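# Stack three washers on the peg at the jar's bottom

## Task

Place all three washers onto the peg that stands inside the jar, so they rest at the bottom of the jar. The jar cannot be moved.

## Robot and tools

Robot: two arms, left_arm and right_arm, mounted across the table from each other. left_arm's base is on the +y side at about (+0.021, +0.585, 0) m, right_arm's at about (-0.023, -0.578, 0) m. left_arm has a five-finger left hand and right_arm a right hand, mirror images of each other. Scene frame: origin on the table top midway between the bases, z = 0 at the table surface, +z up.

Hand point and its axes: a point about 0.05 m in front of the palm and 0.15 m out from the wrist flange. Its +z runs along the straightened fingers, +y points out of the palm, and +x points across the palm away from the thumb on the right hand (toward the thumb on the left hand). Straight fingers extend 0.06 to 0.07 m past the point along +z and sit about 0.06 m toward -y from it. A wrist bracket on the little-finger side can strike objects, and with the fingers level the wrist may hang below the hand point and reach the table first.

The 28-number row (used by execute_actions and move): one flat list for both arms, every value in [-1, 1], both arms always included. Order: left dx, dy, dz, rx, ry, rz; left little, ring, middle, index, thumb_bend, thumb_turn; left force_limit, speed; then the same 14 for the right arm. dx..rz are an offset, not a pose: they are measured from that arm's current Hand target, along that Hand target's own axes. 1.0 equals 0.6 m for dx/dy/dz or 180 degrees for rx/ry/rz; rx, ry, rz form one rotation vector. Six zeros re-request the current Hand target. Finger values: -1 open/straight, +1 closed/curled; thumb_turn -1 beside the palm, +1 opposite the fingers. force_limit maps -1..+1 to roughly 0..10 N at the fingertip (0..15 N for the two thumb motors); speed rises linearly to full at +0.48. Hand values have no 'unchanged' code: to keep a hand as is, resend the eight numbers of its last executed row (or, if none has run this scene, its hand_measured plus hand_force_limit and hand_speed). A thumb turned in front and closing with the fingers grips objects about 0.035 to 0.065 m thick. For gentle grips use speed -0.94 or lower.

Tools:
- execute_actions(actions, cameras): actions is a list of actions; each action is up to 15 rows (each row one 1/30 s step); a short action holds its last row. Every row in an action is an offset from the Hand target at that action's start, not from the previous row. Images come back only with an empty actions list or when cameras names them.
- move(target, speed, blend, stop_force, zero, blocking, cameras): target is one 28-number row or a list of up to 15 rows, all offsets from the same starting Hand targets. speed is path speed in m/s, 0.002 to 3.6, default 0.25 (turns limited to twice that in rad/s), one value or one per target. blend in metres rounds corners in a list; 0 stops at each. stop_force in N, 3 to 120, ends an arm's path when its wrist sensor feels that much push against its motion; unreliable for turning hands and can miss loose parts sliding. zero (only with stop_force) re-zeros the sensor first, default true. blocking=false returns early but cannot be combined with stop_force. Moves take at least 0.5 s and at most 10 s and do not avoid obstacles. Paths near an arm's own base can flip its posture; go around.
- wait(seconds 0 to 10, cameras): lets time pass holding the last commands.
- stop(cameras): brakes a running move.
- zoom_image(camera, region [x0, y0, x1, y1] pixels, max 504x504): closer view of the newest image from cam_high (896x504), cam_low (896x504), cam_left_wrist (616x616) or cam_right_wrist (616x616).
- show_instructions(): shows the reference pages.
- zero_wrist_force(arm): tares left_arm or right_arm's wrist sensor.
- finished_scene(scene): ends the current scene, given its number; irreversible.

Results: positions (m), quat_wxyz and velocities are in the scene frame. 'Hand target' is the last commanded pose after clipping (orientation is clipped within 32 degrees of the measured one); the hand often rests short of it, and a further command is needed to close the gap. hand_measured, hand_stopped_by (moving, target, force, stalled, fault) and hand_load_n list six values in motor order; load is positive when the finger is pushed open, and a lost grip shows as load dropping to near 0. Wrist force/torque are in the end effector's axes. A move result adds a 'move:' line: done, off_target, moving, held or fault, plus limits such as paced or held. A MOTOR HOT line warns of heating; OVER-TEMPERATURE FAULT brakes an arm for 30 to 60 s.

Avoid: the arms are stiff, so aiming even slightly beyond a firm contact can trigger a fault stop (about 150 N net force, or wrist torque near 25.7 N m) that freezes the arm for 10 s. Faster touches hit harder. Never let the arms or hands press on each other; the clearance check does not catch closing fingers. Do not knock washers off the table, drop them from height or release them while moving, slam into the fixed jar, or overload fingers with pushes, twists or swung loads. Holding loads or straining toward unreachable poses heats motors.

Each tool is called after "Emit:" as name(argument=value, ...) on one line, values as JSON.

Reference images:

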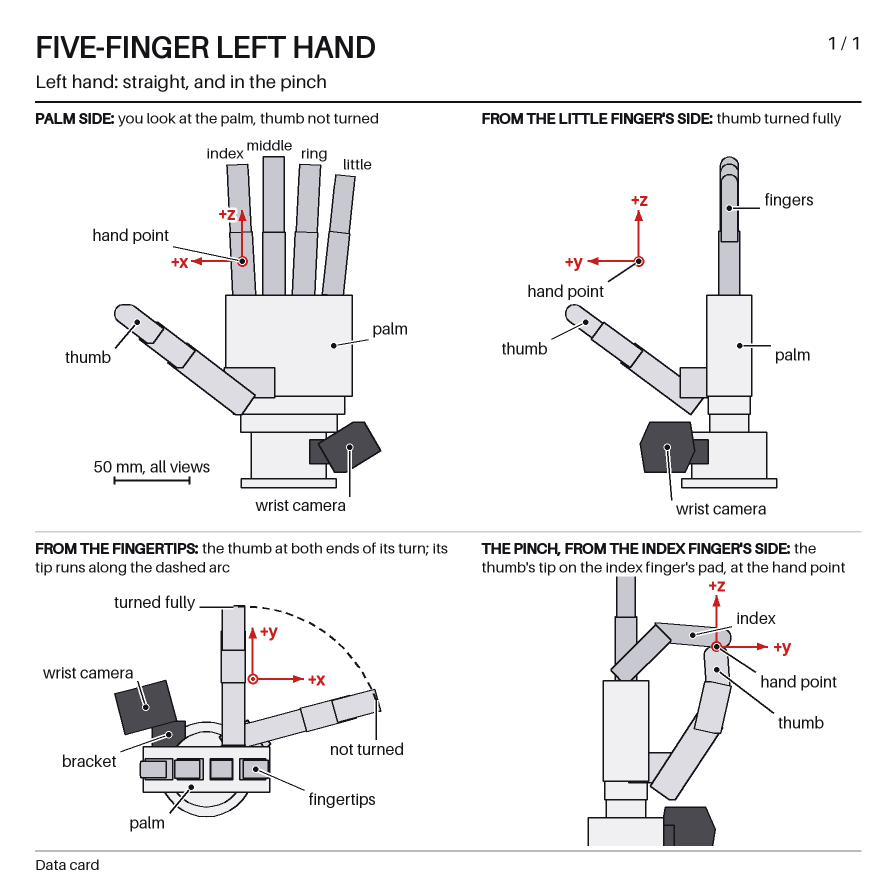

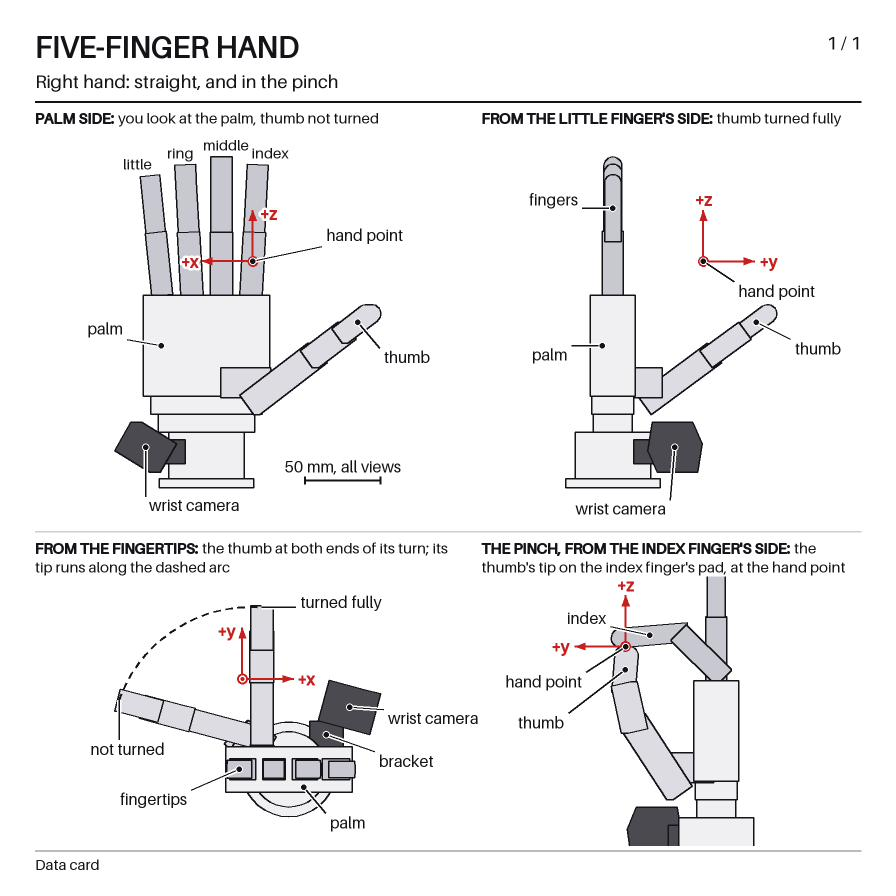

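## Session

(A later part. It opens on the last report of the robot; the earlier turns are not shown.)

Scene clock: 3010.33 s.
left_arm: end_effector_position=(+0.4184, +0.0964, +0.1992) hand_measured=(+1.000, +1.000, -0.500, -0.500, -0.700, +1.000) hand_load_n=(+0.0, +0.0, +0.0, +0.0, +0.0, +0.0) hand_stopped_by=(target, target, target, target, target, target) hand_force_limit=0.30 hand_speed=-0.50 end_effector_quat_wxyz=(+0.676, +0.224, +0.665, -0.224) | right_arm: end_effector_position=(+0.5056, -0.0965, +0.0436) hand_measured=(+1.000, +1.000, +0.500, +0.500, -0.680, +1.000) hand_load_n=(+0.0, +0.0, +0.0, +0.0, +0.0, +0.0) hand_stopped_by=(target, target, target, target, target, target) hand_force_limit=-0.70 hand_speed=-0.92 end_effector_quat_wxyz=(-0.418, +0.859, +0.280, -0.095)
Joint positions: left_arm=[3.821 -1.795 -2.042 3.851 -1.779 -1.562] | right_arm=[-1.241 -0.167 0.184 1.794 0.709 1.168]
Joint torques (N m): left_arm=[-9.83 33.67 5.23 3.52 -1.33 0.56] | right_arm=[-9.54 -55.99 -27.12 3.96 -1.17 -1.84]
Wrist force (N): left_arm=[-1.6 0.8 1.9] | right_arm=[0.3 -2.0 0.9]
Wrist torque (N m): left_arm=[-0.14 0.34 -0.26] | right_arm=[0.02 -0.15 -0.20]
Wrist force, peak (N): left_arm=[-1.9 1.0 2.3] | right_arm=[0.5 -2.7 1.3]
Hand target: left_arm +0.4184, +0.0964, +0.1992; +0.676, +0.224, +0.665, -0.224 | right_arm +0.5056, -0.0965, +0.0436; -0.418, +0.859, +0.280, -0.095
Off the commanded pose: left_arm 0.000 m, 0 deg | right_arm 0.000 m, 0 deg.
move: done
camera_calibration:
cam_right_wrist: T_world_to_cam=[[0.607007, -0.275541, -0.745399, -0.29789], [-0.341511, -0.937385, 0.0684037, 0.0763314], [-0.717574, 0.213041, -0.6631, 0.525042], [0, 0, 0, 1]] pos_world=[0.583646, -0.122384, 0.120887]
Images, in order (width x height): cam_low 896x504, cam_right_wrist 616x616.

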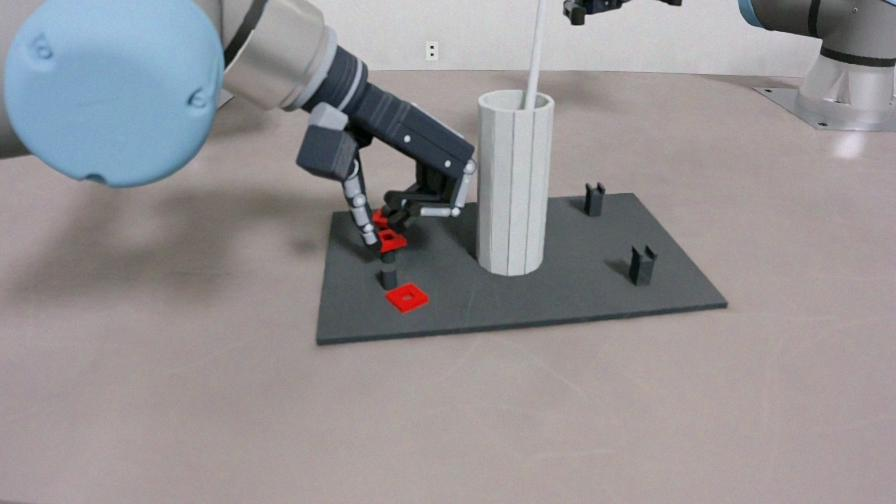

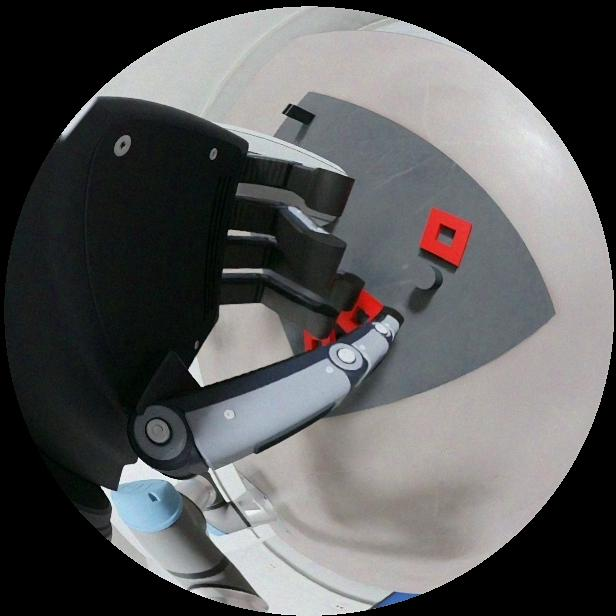

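Emit:
move(target=[0,0,0,0,0,0,1,1,-0.5,-0.5,-0.7,1,0.3,-0.5,0,0,0,0,0,0,1,1,0.05,0.05,-1,1,-0.7,-0.8], speed=0.05, cameras=["cam_right_wrist","cam_low"])

Emit:
zoom_image(camera="cam_right_wrist", region=[280, 220, 460, 400])

Emit:
zoom_image(camera="cam_low", region=[320, 170, 460, 310])

Scene clock: 3053.30 s.
left_arm: end_effector_position=(+0.4184, +0.0964, +0.1992) hand_measured=(+1.000, +1.000, -0.500, -0.500, -0.700, +1.000) hand_load_n=(+0.0, +0.0, +0.0, +0.0, +0.0, +0.5) hand_stopped_by=(target, target, target, target, target, target) hand_force_limit=0.30 hand_speed=-0.50 end_effector_quat_wxyz=(+0.676, +0.224, +0.665, -0.224) | right_arm: end_effector_position=(+0.5056, -0.0965, +0.0436) hand_measured=(+1.000, +1.000, +0.050, +0.050, -1.000, +1.000) hand_load_n=(+0.0, +0.0, +0.0, +0.0, +0.0, +0.0) hand_stopped_by=(target, target, target, target, target, target) hand_force_limit=-0.70 hand_speed=-0.80 end_effector_quat_wxyz=(-0.418, +0.859, +0.280, -0.095)
Joint positions: left_arm=[3.821 -1.795 -2.042 3.851 -1.779 -1.562] | right_arm=[-1.241 -0.167 0.184 1.794 0.709 1.168]
Joint torques (N m): left_arm=[-9.68 34.51 5.18 3.55 -1.45 0.72] | right_arm=[-8.6 -55.39 -26.25 4.09 -1 -1.62]
Wrist force (N): left_arm=[-1.8 0.9 1.8] | right_arm=[0.4 -2.1 0.8]
Wrist torque (N m): left_arm=[-0.13 0.38 -0.28] | right_arm=[0.01 -0.17 -0.20]
Wrist force, peak (N): left_arm=[-2.2 0.7 2.3] | right_arm=[0.3 -2.9 1.1]
Hand target: left_arm +0.4184, +0.0964, +0.1992; +0.676, +0.224, +0.665, -0.224 | right_arm +0.5056, -0.0965, +0.0436; -0.418, +0.859, +0.280, -0.095
Off the commanded pose: left_arm 0.000 m, 0 deg | right_arm 0.000 m, 0 deg.
move: done
camera_calibration:
cam_right_wrist: T_world_to_cam=[[0.607007, -0.275541, -0.745399, -0.29789], [-0.341511, -0.937385, 0.0684037, 0.0763314], [-0.717574, 0.213041, -0.6631, 0.525042], [0, 0, 0, 1]] pos_world=[0.583646, -0.122384, 0.120887]
Images, in order (width x height): cam_low 896x504, cam_right_wrist 616x616.

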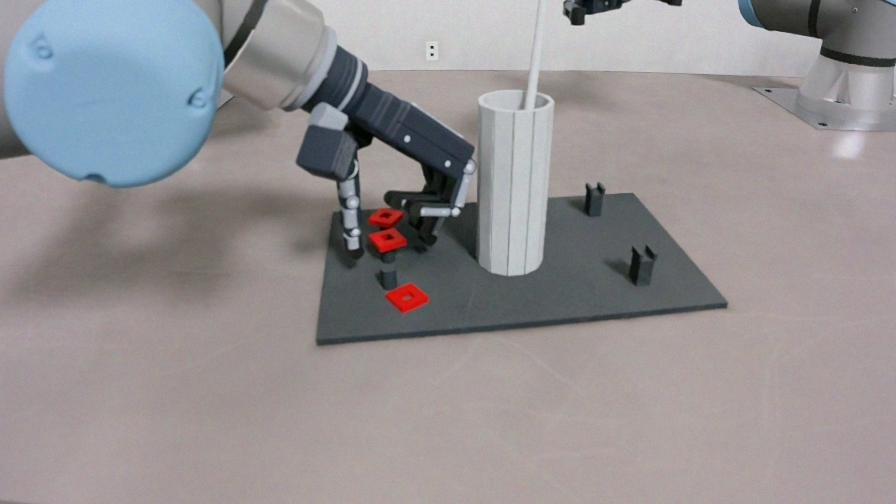

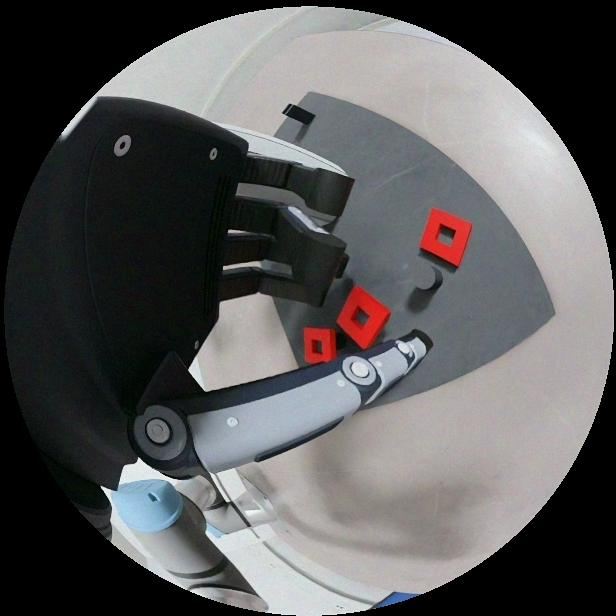

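Scaled by 2.800 from the camera's 616x616 image, which has a finer 880x880 frame.

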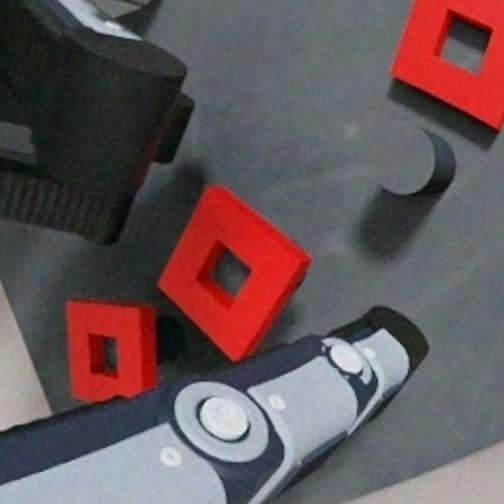

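Scaled by 3.600.

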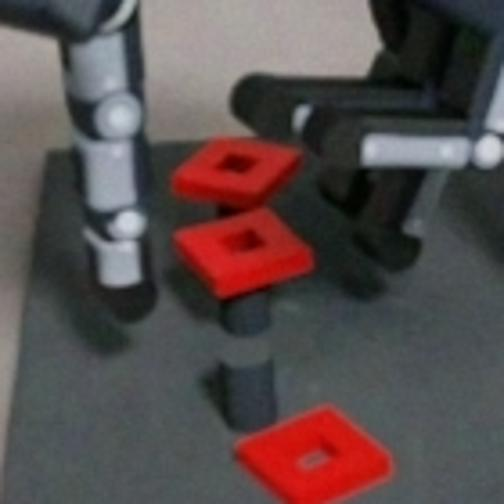

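Emit:
move(target=[0,0,0,0,0,0,1,1,-0.5,-0.5,-0.7,1,0.3,-0.5,0,0.0063,-0.0078,0,0,0,1,1,0.05,0.05,-1,1,-0.7,-0.8], speed=0.05)

Emit:
move(target=[0,0,0,0,0,0,1,1,-0.5,-0.5,-0.7,1,0.3,-0.5,0,0,0,0,0,0,1,1,0.19,0.19,-0.74,1,-0.7,-0.92], speed=0.05, cameras=["cam_right_wrist","cam_low"])

Emit:
zoom_image(camera="cam_right_wrist", region=[280, 220, 460, 400])

Emit:
zoom_image(camera="cam_low", region=[320, 170, 460, 310])

Scene clock: 3070.97 s.
left_arm: end_effector_position=(+0.4184, +0.0964, +0.1992) hand_measured=(+1.000, +1.000, -0.500, -0.500, -0.700, +1.000) hand_load_n=(+0.0, +0.0, +0.0, +0.0, +0.0, +0.0) hand_stopped_by=(target, target, target, target, target, target) hand_force_limit=0.30 hand_speed=-0.50 end_effector_quat_wxyz=(+0.676, +0.224, +0.665, -0.224) | right_arm: end_effector_position=(+0.5091, -0.1016, +0.0436) hand_measured=(+1.000, +1.000, +0.050, +0.050, -1.000, +1.000) hand_load_n=(+0.0, +0.0, +0.0, +0.0, +0.0, +0.0) hand_stopped_by=(target, target, target, target, target, target) hand_force_limit=-0.70 hand_speed=-0.80 end_effector_quat_wxyz=(-0.418, +0.859, +0.280, -0.095)
Joint positions: left_arm=[3.821 -1.795 -2.042 3.851 -1.779 -1.562] | right_arm=[-1.25 -0.164 0.179 1.805 0.711 1.155]
Joint torques (N m): left_arm=[-9.75 34.25 5.38 3.58 -1.29 0.58] | right_arm=[2.68 -55.91 -26.4 3.52 -0.2 -0.5]
Wrist force (N): left_arm=[-1.7 1.0 1.7] | right_arm=[0.6 -1.9 1.2]
Wrist torque (N m): left_arm=[-0.11 0.36 -0.28] | right_arm=[0.01 -0.21 -0.06]
Wrist force, peak (N): left_arm=[-2.1 0.8 2.3] | right_arm=[0.7 -2.4 1.3]
Hand target: left_arm +0.4184, +0.0964, +0.1992; +0.676, +0.224, +0.665, -0.224 | right_arm +0.5090, -0.1015, +0.0436; -0.418, +0.859, +0.280, -0.095
Off the commanded pose: left_arm 0.000 m, 0 deg | right_arm 0.000 m, 0 deg.
move: done

Scene clock: 3073.47 s.
left_arm: end_effector_position=(+0.4184, +0.0964, +0.1992) hand_measured=(+1.000, +1.000, -0.500, -0.500, -0.700, +1.000) hand_load_n=(+0.0, +0.0, +0.0, +0.0, +0.0, +0.0) hand_stopped_by=(target, target, target, target, target, target) hand_force_limit=0.30 hand_speed=-0.50 end_effector_quat_wxyz=(+0.676, +0.224, +0.665, -0.224) | right_arm: end_effector_position=(+0.5090, -0.1015, +0.0436) hand_measured=(+1.000, +1.000, +0.190, +0.190, -0.740, +1.000) hand_load_n=(+0.0, +0.0, +0.0, +0.0, +0.0, +0.0) hand_stopped_by=(target, target, target, target, target, target) hand_force_limit=-0.70 hand_speed=-0.92 end_effector_quat_wxyz=(-0.418, +0.859, +0.280, -0.095)
Joint positions: left_arm=[3.821 -1.795 -2.042 3.851 -1.779 -1.562] | right_arm=[-1.249 -0.164 0.179 1.805 0.711 1.155]
Joint torques (N m): left_arm=[-9.82 34.04 5.51 3.52 -1.35 0.54] | right_arm=[6.08 -60.14 -15.51 1.93 -1.77 2.3]
Wrist force (N): left_arm=[-1.6 0.6 1.9] | right_arm=[0.6 -2.2 1.2]
Wrist torque (N m): left_arm=[-0.17 0.34 -0.26] | right_arm=[-0.03 -0.20 -0.07]
Wrist force, peak (N): left_arm=[-2.0 0.9 2.4] | right_arm=[0.5 -2.8 1.2]
Hand target: left_arm +0.4184, +0.0964, +0.1992; +0.676, +0.224, +0.665, -0.224 | right_arm +0.5090, -0.1015, +0.0436; -0.418, +0.859, +0.280, -0.095
Off the commanded pose: left_arm 0.000 m, 0 deg | right_arm 0.000 m, 0 deg.
move: done
camera_calibration:
cam_right_wrist: T_world_to_cam=[[0.607007, -0.275541, -0.745399, -0.301331], [-0.341511, -0.937385, 0.0684037, 0.0728056], [-0.717574, 0.213041, -0.6631, 0.528547], [0, 0, 0, 1]] pos_world=[0.587046, -0.127384, 0.120887]
Images, in order (width x height): cam_low 896x504, cam_right_wrist 616x616.

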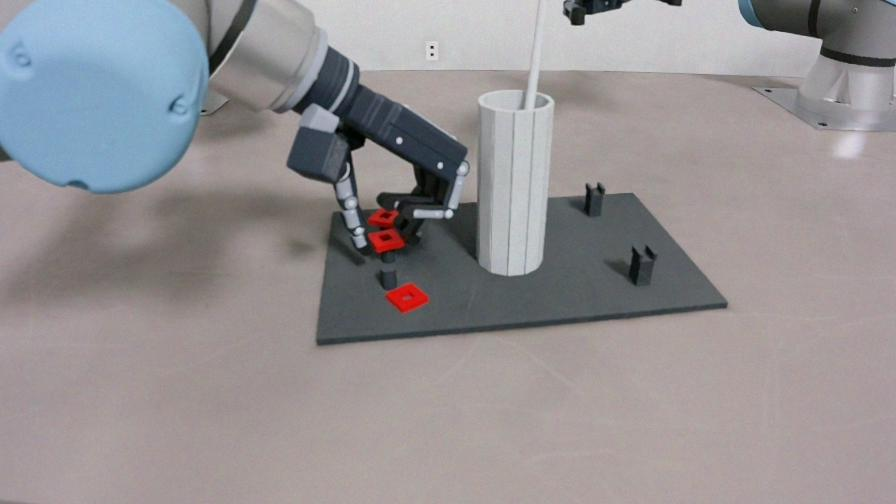

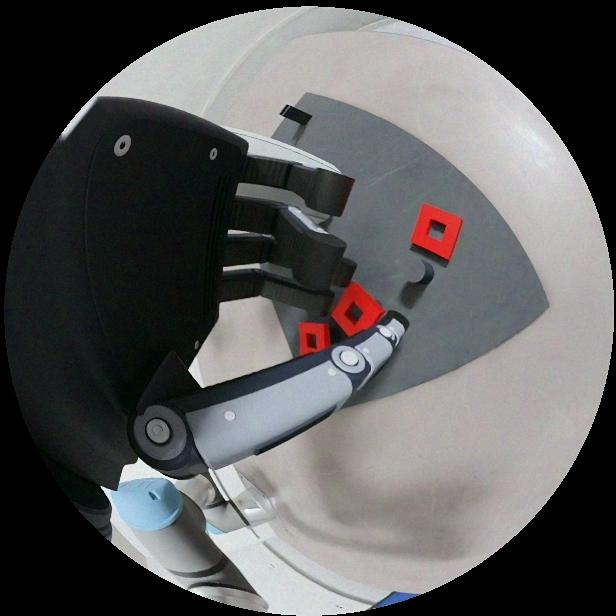

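Scaled by 2.800 from the camera's 616x616 image, which has a finer 880x880 frame.

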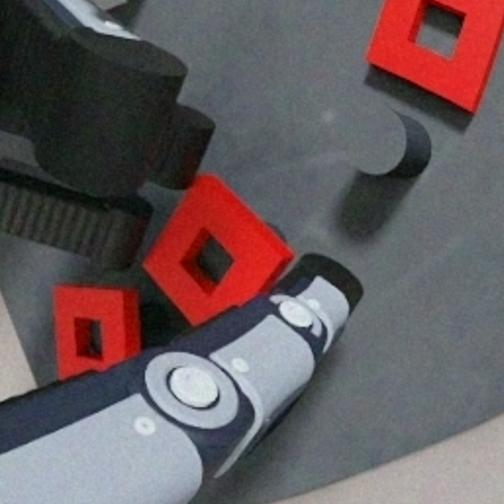

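Scaled by 3.600.

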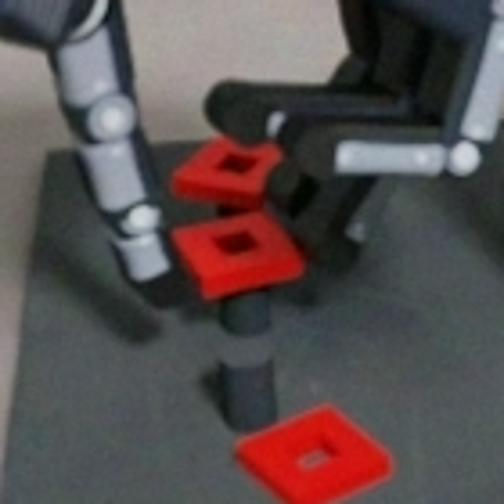

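Emit:
move(target=[0,0,0,0,0,0,1,1,-0.5,-0.5,-0.7,1,0.3,-0.5,0,0,0,0,0,0,1,1,0.25,0.25,-0.66,1,-0.7,-0.92], speed=0.05, cameras=["cam_right_wrist","cam_low"])

Emit:
zoom_image(camera="cam_right_wrist", region=[280, 220, 460, 400])

Emit:
zoom_image(camera="cam_low", region=[320, 170, 460, 310])

Scene clock: 3082.47 s.
left_arm: end_effector_position=(+0.4184, +0.0964, +0.1992) hand_measured=(+1.000, +1.000, -0.500, -0.500, -0.700, +1.000) hand_load_n=(+0.0, +0.0, +0.0, +0.0, +0.0, +0.0) hand_stopped_by=(target, target, target, target, target, target) hand_force_limit=0.30 hand_speed=-0.50 end_effector_quat_wxyz=(+0.676, +0.224, +0.665, -0.224) | right_arm: end_effector_position=(+0.5090, -0.1015, +0.0436) hand_measured=(+1.000, +1.000, +0.250, +0.250, -0.660, +1.000) hand_load_n=(+0.0, +0.0, +0.0, +0.0, +0.5, +0.0) hand_stopped_by=(target, target, target, target, target, target) hand_force_limit=-0.70 hand_speed=-0.92 end_effector_quat_wxyz=(-0.418, +0.859, +0.280, -0.095)
Joint positions: left_arm=[3.821 -1.795 -2.042 3.851 -1.779 -1.562] | right_arm=[-1.249 -0.164 0.179 1.805 0.711 1.155]
Joint torques (N m): left_arm=[-9.58 33.42 5.54 3.53 -1.36 0.63] | right_arm=[7.3 -66.55 -9.24 1.82 -1.76 2.34]
Wrist force (N): left_arm=[-2.0 0.9 2.0] | right_arm=[0.4 -2.2 1.0]
Wrist torque (N m): left_arm=[-0.13 0.41 -0.30] | right_arm=[-0.02 -0.17 -0.08]
Wrist force, peak (N): left_arm=[-2.2 0.9 2.1] | right_arm=[0.7 -2.8 1.0]
Hand target: left_arm +0.4184, +0.0964, +0.1992; +0.676, +0.224, +0.665, -0.224 | right_arm +0.5090, -0.1015, +0.0436; -0.418, +0.859, +0.280, -0.095
Off the commanded pose: left_arm 0.000 m, 0 deg | right_arm 0.000 m, 0 deg.
move: done
camera_calibration:
cam_right_wrist: T_world_to_cam=[[0.607007, -0.275541, -0.745399, -0.301331], [-0.341511, -0.937385, 0.0684037, 0.0728056], [-0.717574, 0.213041, -0.6631, 0.528547], [0, 0, 0, 1]] pos_world=[0.587046, -0.127384, 0.120887]
Images, in order (width x height): cam_low 896x504, cam_right_wrist 616x616.

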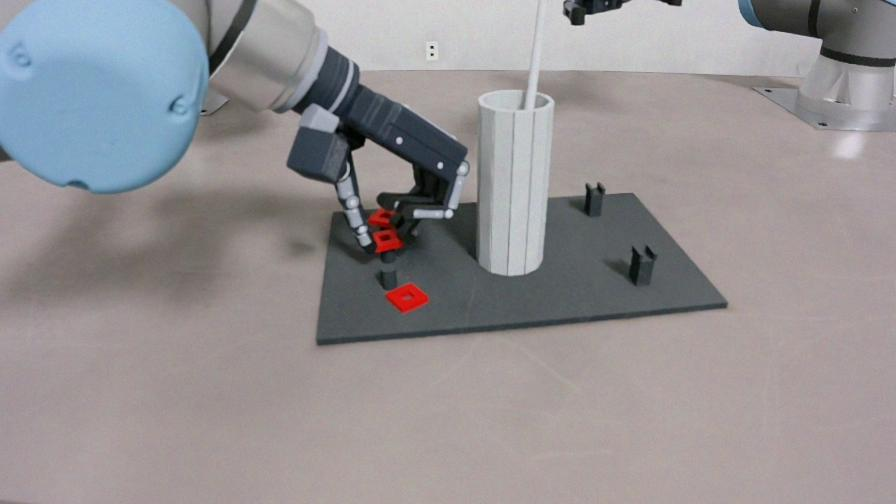

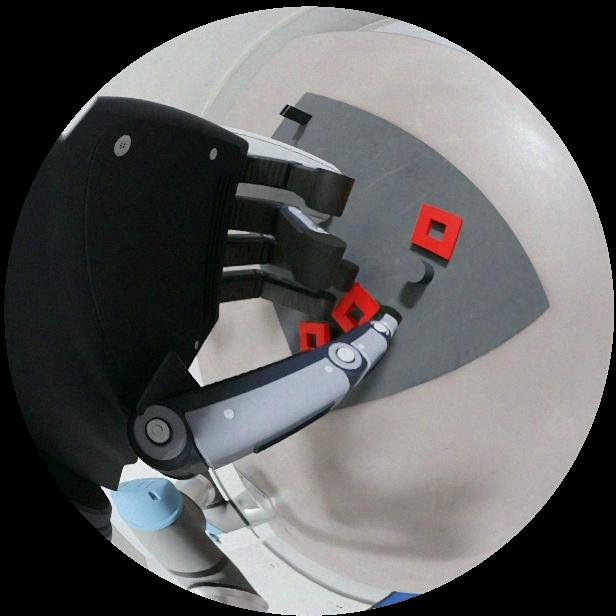

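Scaled by 2.800 from the camera's 616x616 image, which has a finer 880x880 frame.

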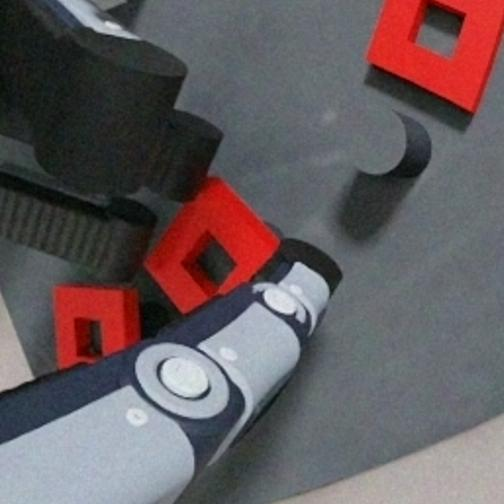

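Scaled by 3.600.

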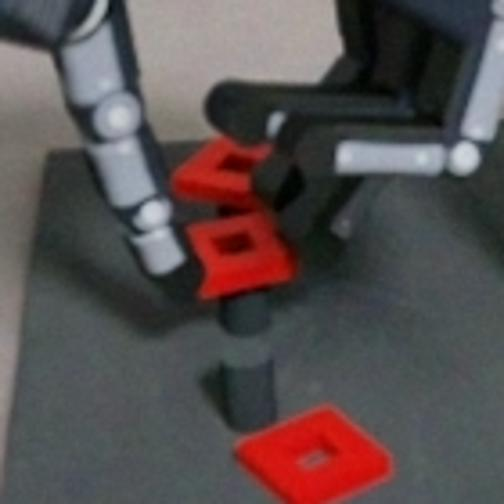

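Emit:
move(target=[0,0,0,0,0,0,1,1,-0.5,-0.5,-0.7,1,0.3,-0.5,0,0,0,0,0,0,1,1,0.29,0.29,-0.55,1,-0.6,-0.92], speed=0.05, cameras=["cam_right_wrist","cam_low"])

Emit:
zoom_image(camera="cam_right_wrist", region=[280, 220, 460, 400])

Emit:
zoom_image(camera="cam_low", region=[320, 170, 460, 310])

Scene clock: 3096.07 s.
left_arm: end_effector_position=(+0.4184, +0.0964, +0.1992) hand_measured=(+1.000, +1.000, -0.500, -0.500, -0.700, +1.000) hand_load_n=(+0.0, +0.0, +0.0, +0.0, +0.0, +0.0) hand_stopped_by=(target, target, target, target, target, target) hand_force_limit=0.30 hand_speed=-0.50 end_effector_quat_wxyz=(+0.676, +0.224, +0.665, -0.224) | right_arm: end_effector_position=(+0.5090, -0.1015, +0.0436) hand_measured=(+1.000, +1.000, +0.290, +0.290, -0.550, +1.000) hand_load_n=(+0.0, +0.0, +0.0, +0.5, +0.0, +0.0) hand_stopped_by=(target, target, target, target, target, target) hand_force_limit=-0.60 hand_speed=-0.92 end_effector_quat_wxyz=(-0.418, +0.859, +0.280, -0.095)
Joint positions: left_arm=[3.821 -1.795 -2.042 3.851 -1.779 -1.562] | right_arm=[-1.249 -0.164 0.179 1.805 0.711 1.155]
Joint torques (N m): left_arm=[-9.39 33.83 5.23 3.49 -1.26 0.71] | right_arm=[6.9 -67.04 -8.8 1.79 -1.73 2.44]
Wrist force (N): left_arm=[-2.0 0.3 1.8] | right_arm=[0.8 -2.4 0.7]
Wrist torque (N m): left_arm=[-0.21 0.39 -0.28] | right_arm=[-0.04 -0.23 -0.06]
Wrist force, peak (N): left_arm=[-2.1 0.8 2.3] | right_arm=[0.4 -2.6 0.8]
Hand target: left_arm +0.4184, +0.0964, +0.1992; +0.676, +0.224, +0.665, -0.224 | right_arm +0.5090, -0.1015, +0.0436; -0.418, +0.859, +0.280, -0.095
Off the commanded pose: left_arm 0.000 m, 0 deg | right_arm 0.000 m, 0 deg.
move: done
camera_calibration:
cam_right_wrist: T_world_to_cam=[[0.607007, -0.275541, -0.745399, -0.301331], [-0.341511, -0.937385, 0.0684037, 0.0728056], [-0.717574, 0.213041, -0.6631, 0.528547], [0, 0, 0, 1]] pos_world=[0.587046, -0.127384, 0.120887]
Images, in order (width x height): cam_low 896x504, cam_right_wrist 616x616.

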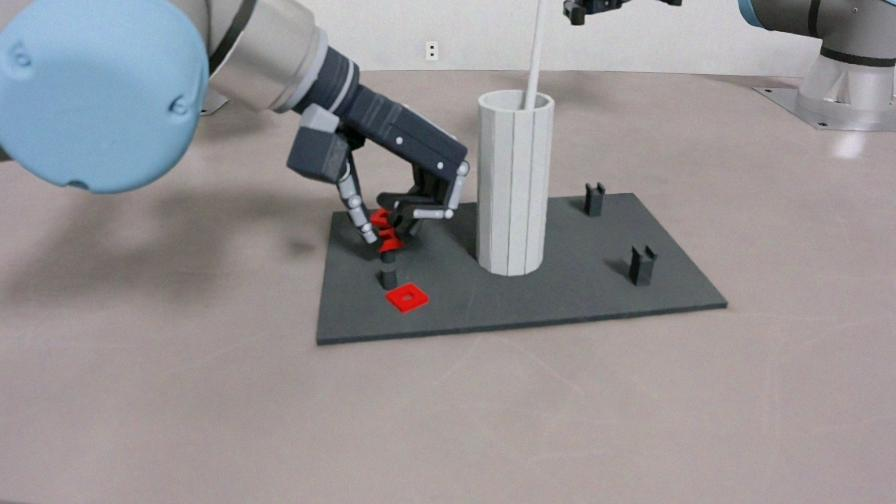

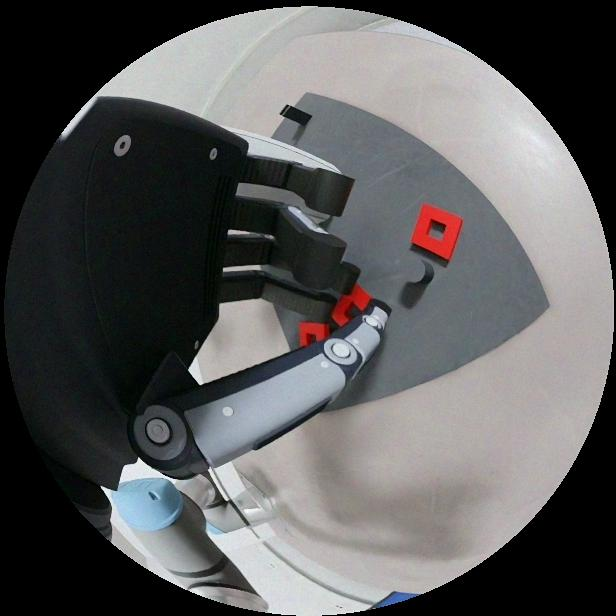

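Scaled by 2.800 from the camera's 616x616 image, which has a finer 880x880 frame.

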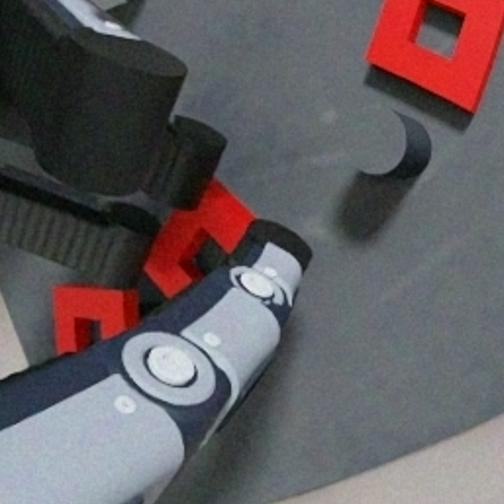

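Scaled by 3.600.

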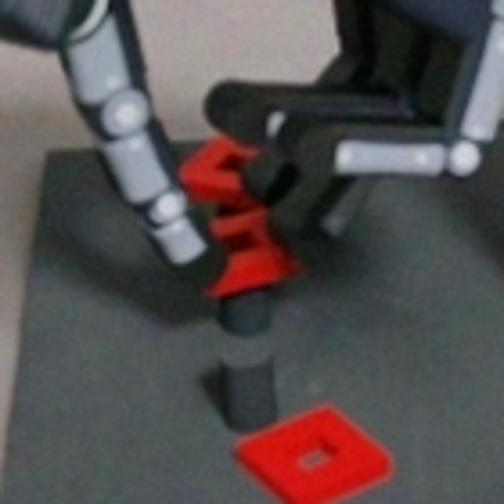

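Emit:
move(target=[0,0,0,0,0,0,1,1,-0.5,-0.5,-0.7,1,0.3,-0.5,0,0,0,0,0,0,1,1,0.05,0.05,-1,1,-0.7,-0.8], speed=0.05)

Emit:
move(target=[0,0,0,0,0,0,1,1,-0.5,-0.5,-0.7,1,0.3,-0.5,-0.005,0.0084,0.007,0,0,0,1,1,0.05,0.05,-1,1,-0.7,-0.8], speed=0.05, stop_force=6)

Emit:
move(target=[0,0,0,0,0,0,1,1,-0.5,-0.5,-0.7,1,0.3,-0.5,0,0,0,0,0,0,1,1,0.19,0.19,-0.74,1,-0.7,-0.92], speed=0.05, cameras=["cam_right_wrist","cam_low"])

Emit:
zoom_image(camera="cam_right_wrist", region=[280, 220, 460, 400])

Emit:
zoom_image(camera="cam_low", region=[320, 170, 460, 310])

Scene clock: 3163.57 s.
left_arm: end_effector_position=(+0.4184, +0.0964, +0.1992) hand_measured=(+1.000, +1.000, -0.500, -0.500, -0.700, +1.000) hand_load_n=(+0.0, +0.0, +0.0, +0.0, +0.0, +0.0) hand_stopped_by=(target, target, target, target, target, target) hand_force_limit=0.30 hand_speed=-0.50 end_effector_quat_wxyz=(+0.676, +0.224, +0.665, -0.224) | right_arm: end_effector_position=(+0.5090, -0.1015, +0.0436) hand_measured=(+1.000, +1.000, +0.050, +0.050, -1.000, +1.000) hand_load_n=(+0.0, +0.0, +0.0, +0.0, +0.0, +0.0) hand_stopped_by=(target, target, target, target, target, target) hand_force_limit=-0.70 hand_speed=-0.80 end_effector_quat_wxyz=(-0.418, +0.859, +0.280, -0.095)
Joint positions: left_arm=[3.821 -1.795 -2.042 3.851 -1.779 -1.562] | right_arm=[-1.249 -0.164 0.179 1.805 0.711 1.155]
Joint torques (N m): left_arm=[-9.99 33.53 5.48 3.56 -1.34 0.57] | right_arm=[5.68 -65.91 -8.89 1.93 -1.54 2.49]
Wrist force (N): left_arm=[-1.5 0.9 1.8] | right_arm=[0.5 -2.1 0.8]
Wrist torque (N m): left_arm=[-0.12 0.33 -0.26] | right_arm=[0.00 -0.17 -0.08]
Wrist force, peak (N): left_arm=[-2.2 1.1 2.3] | right_arm=[0.9 -2.5 1.1]
Hand target: left_arm +0.4184, +0.0964, +0.1992; +0.676, +0.224, +0.665, -0.224 | right_arm +0.5090, -0.1015, +0.0436; -0.418, +0.859, +0.280, -0.095
Off the commanded pose: left_arm 0.000 m, 0 deg | right_arm 0.000 m, 0 deg.
move: done

Scene clock: 3164.87 s.
left_arm: end_effector_position=(+0.4184, +0.0964, +0.1992) hand_measured=(+1.000, +1.000, -0.500, -0.500, -0.700, +1.000) hand_load_n=(+0.0, +0.0, +0.0, -0.5, +0.0, +0.5) hand_stopped_by=(target, target, target, target, target, target) hand_force_limit=0.30 hand_speed=-0.50 end_effector_quat_wxyz=(+0.676, +0.224, +0.665, -0.224) | right_arm: end_effector_position=(+0.5069, -0.1028, +0.0369) hand_measured=(+1.000, +1.000, +0.050, +0.050, -1.000, +1.000) hand_load_n=(+0.0, +0.5, +0.0, +0.0, +0.0, +0.0) hand_stopped_by=(target, target, target, target, target, target) hand_force_limit=-0.70 hand_speed=-0.80 end_effector_quat_wxyz=(-0.418, +0.859, +0.280, -0.095)
Joint positions: left_arm=[3.821 -1.795 -2.042 3.851 -1.779 -1.562] | right_arm=[-1.25 -0.19 0.25 1.761 0.711 1.154]
Joint torques (N m): left_arm=[-8.93 34.06 5.37 3.37 -1.3 0.7] | right_arm=[-9.02 -54.25 -26.8 4.1 -2.35 2.16]
Wrist force (N): left_arm=[-1.8 0.9 2.2] | right_arm=[0.6 -2.3 0.9]
Wrist torque (N m): left_arm=[-0.14 0.37 -0.28] | right_arm=[-0.02 -0.20 -0.07]
Wrist force, peak (N): left_arm=[-2.1 0.9 2.2] | right_arm=[0.4 -2.7 0.9]
Hand target: left_arm +0.4184, +0.0964, +0.1992; +0.676, +0.224, +0.665, -0.224 | right_arm +0.5069, -0.1028, +0.0369; -0.418, +0.859, +0.280, -0.095
Off the commanded pose: left_arm 0.000 m, 0 deg | right_arm 0.000 m, 0 deg.
move: done

Scene clock: 3167.37 s.
left_arm: end_effector_position=(+0.4184, +0.0964, +0.1992) hand_measured=(+1.000, +1.000, -0.500, -0.500, -0.700, +1.000) hand_load_n=(+0.0, +0.0, +0.0, +0.0, +0.5, +0.5) hand_stopped_by=(target, target, target, target, target, target) hand_force_limit=0.30 hand_speed=-0.50 end_effector_quat_wxyz=(+0.676, +0.224, +0.665, -0.224) | right_arm: end_effector_position=(+0.5069, -0.1028, +0.0369) hand_measured=(+1.000, +1.000, +0.190, +0.190, -0.740, +1.000) hand_load_n=(+0.0, +0.0, +0.0, +0.0, +0.0, +0.0) hand_stopped_by=(target, target, target, target, target, target) hand_force_limit=-0.70 hand_speed=-0.92 end_effector_quat_wxyz=(-0.418, +0.859, +0.280, -0.095)
Joint positions: left_arm=[3.821 -1.795 -2.042 3.851 -1.779 -1.562] | right_arm=[-1.25 -0.19 0.25 1.761 0.711 1.154]
Joint torques (N m): left_arm=[-9.67 34.09 5.65 3.45 -1.27 0.61] | right_arm=[-9.47 -54.59 -26.59 4.22 -2.53 2.35]
Wrist force (N): left_arm=[-2.0 0.5 1.9] | right_arm=[0.4 -2.2 1.1]
Wrist torque (N m): left_arm=[-0.19 0.38 -0.27] | right_arm=[0.00 -0.17 -0.09]
Wrist force, peak (N): left_arm=[-1.9 1.1 2.3] | right_arm=[0.2 -2.7 1.0]
Hand target: left_arm +0.4184, +0.0964, +0.1992; +0.676, +0.224, +0.665, -0.224 | right_arm +0.5069, -0.1028, +0.0369; -0.418, +0.859, +0.280, -0.095
Off the commanded pose: left_arm 0.000 m, 0 deg | right_arm 0.000 m, 0 deg.
move: done
camera_calibration:
cam_right_wrist: T_world_to_cam=[[0.607007, -0.275541, -0.745399, -0.305511], [-0.341511, -0.937385, 0.0684037, 0.0712412], [-0.717574, 0.213041, -0.6631, 0.52283], [0, 0, 0, 1]] pos_world=[0.584946, -0.128784, 0.114087]
Images, in order (width x height): cam_low 896x504, cam_right_wrist 616x616.

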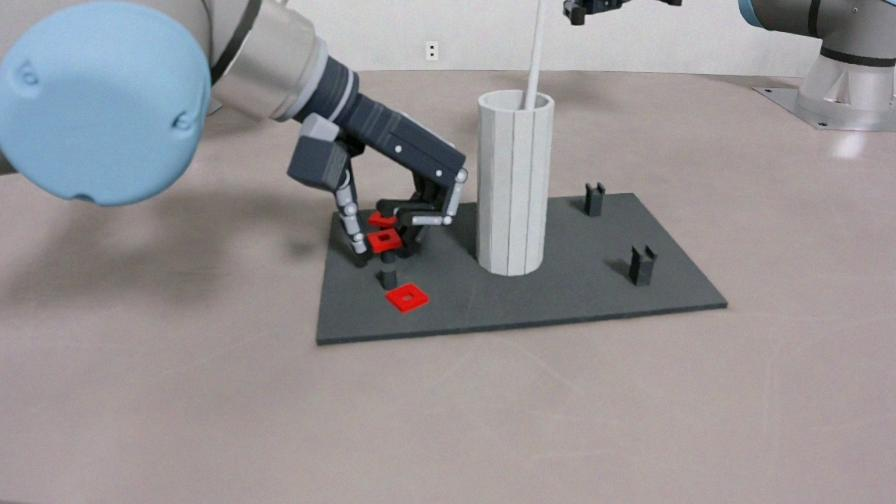

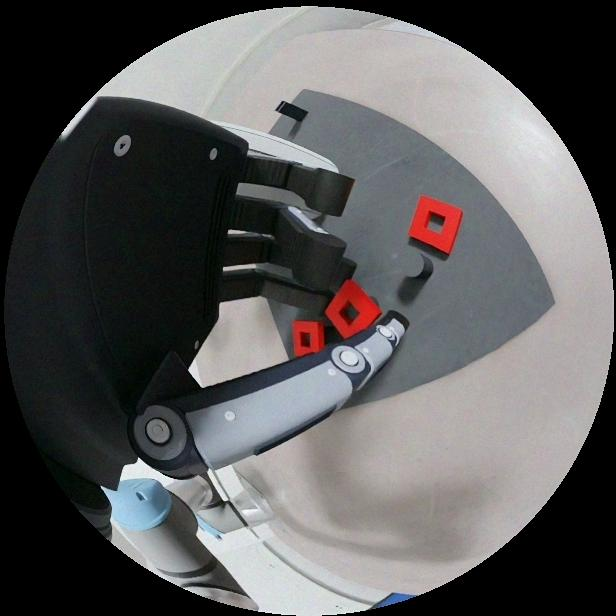

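Scaled by 2.800 from the camera's 616x616 image, which has a finer 880x880 frame.

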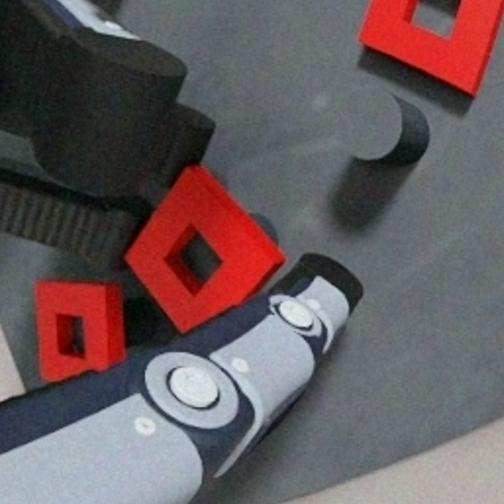

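Scaled by 3.600.

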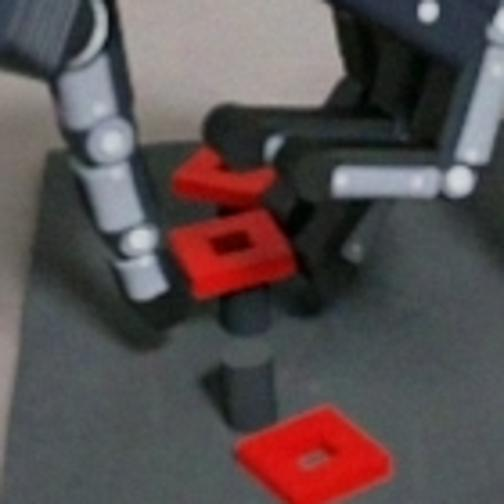

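Emit:
move(target=[0,0,0,0,0,0,1,1,-0.5,-0.5,-0.7,1,0.3,-0.5,0,0,0,0,0,0,1,1,0.24,0.24,-0.65,1,-0.7,-0.92], speed=0.05, cameras=["cam_right_wrist","cam_low"])

Emit:
zoom_image(camera="cam_right_wrist", region=[280, 220, 460, 400])

Emit:
zoom_image(camera="cam_low", region=[320, 170, 460, 310])

Scene clock: 3183.13 s.
left_arm: end_effector_position=(+0.4184, +0.0964, +0.1992) hand_measured=(+1.000, +1.000, -0.500, -0.500, -0.700, +1.000) hand_load_n=(+0.0, +0.0, +0.0, +0.0, +0.0, +0.5) hand_stopped_by=(target, target, target, target, target, target) hand_force_limit=0.30 hand_speed=-0.50 end_effector_quat_wxyz=(+0.676, +0.224, +0.665, -0.224) | right_arm: end_effector_position=(+0.5069, -0.1028, +0.0369) hand_measured=(+1.000, +1.000, +0.240, +0.240, -0.650, +1.000) hand_load_n=(+0.0, +0.0, +0.0, +0.0, +0.0, +0.0) hand_stopped_by=(target, target, target, target, target, target) hand_force_limit=-0.70 hand_speed=-0.92 end_effector_quat_wxyz=(-0.418, +0.859, +0.280, -0.095)
Joint positions: left_arm=[3.821 -1.795 -2.042 3.851 -1.779 -1.562] | right_arm=[-1.25 -0.19 0.25 1.761 0.711 1.154]
Joint torques (N m): left_arm=[-9.14 34.36 5.26 3.38 -1.21 0.56] | right_arm=[-9.35 -55.87 -26.72 4.06 -2.42 2.17]
Wrist force (N): left_arm=[-1.8 0.8 2.3] | right_arm=[0.5 -1.9 1.3]
Wrist torque (N m): left_arm=[-0.18 0.37 -0.28] | right_arm=[0.02 -0.20 -0.07]
Wrist force, peak (N): left_arm=[-2.1 1.1 2.5] | right_arm=[0.7 -2.5 1.2]
Hand target: left_arm +0.4184, +0.0964, +0.1992; +0.676, +0.224, +0.665, -0.224 | right_arm +0.5069, -0.1028, +0.0369; -0.418, +0.859, +0.280, -0.095
Off the commanded pose: left_arm 0.000 m, 0 deg | right_arm 0.000 m, 0 deg.
move: done
camera_calibration:
cam_right_wrist: T_world_to_cam=[[0.607007, -0.275541, -0.745399, -0.305511], [-0.341511, -0.937385, 0.0684037, 0.0712412], [-0.717574, 0.213041, -0.6631, 0.52283], [0, 0, 0, 1]] pos_world=[0.584946, -0.128784, 0.114087]
Images, in order (width x height): cam_low 896x504, cam_right_wrist 616x616.

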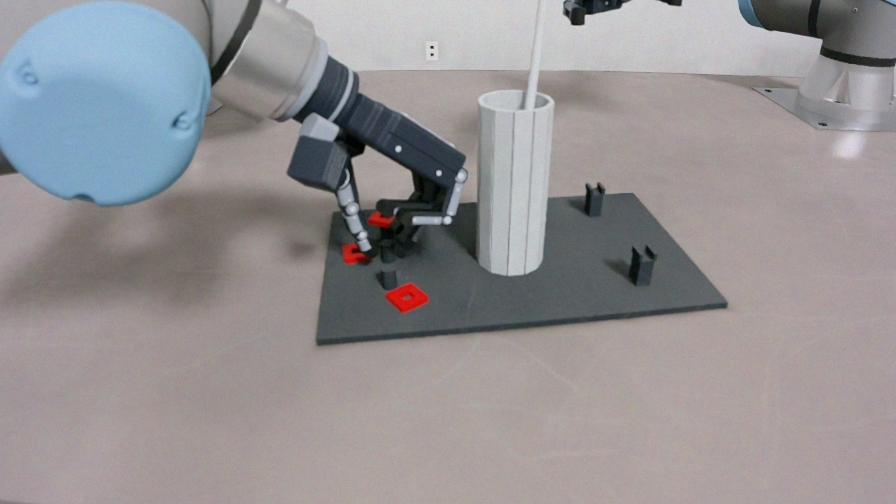

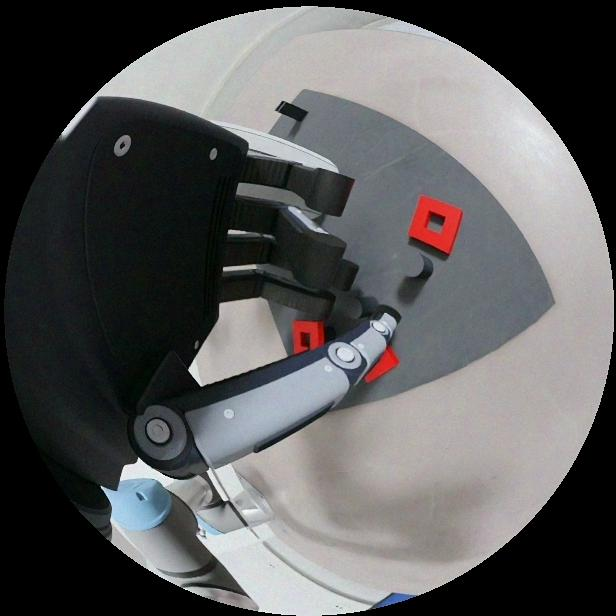

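Scaled by 2.800 from the camera's 616x616 image, which has a finer 880x880 frame.

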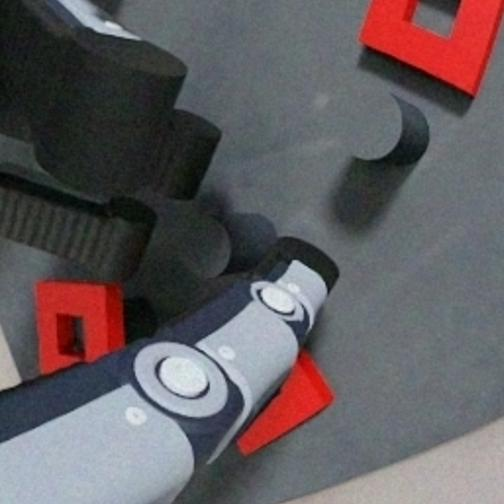

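Scaled by 3.600.

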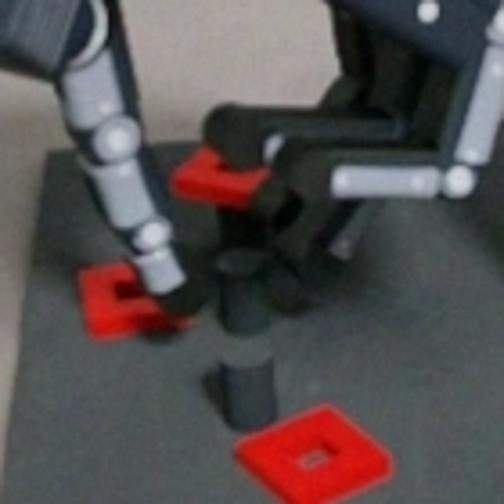

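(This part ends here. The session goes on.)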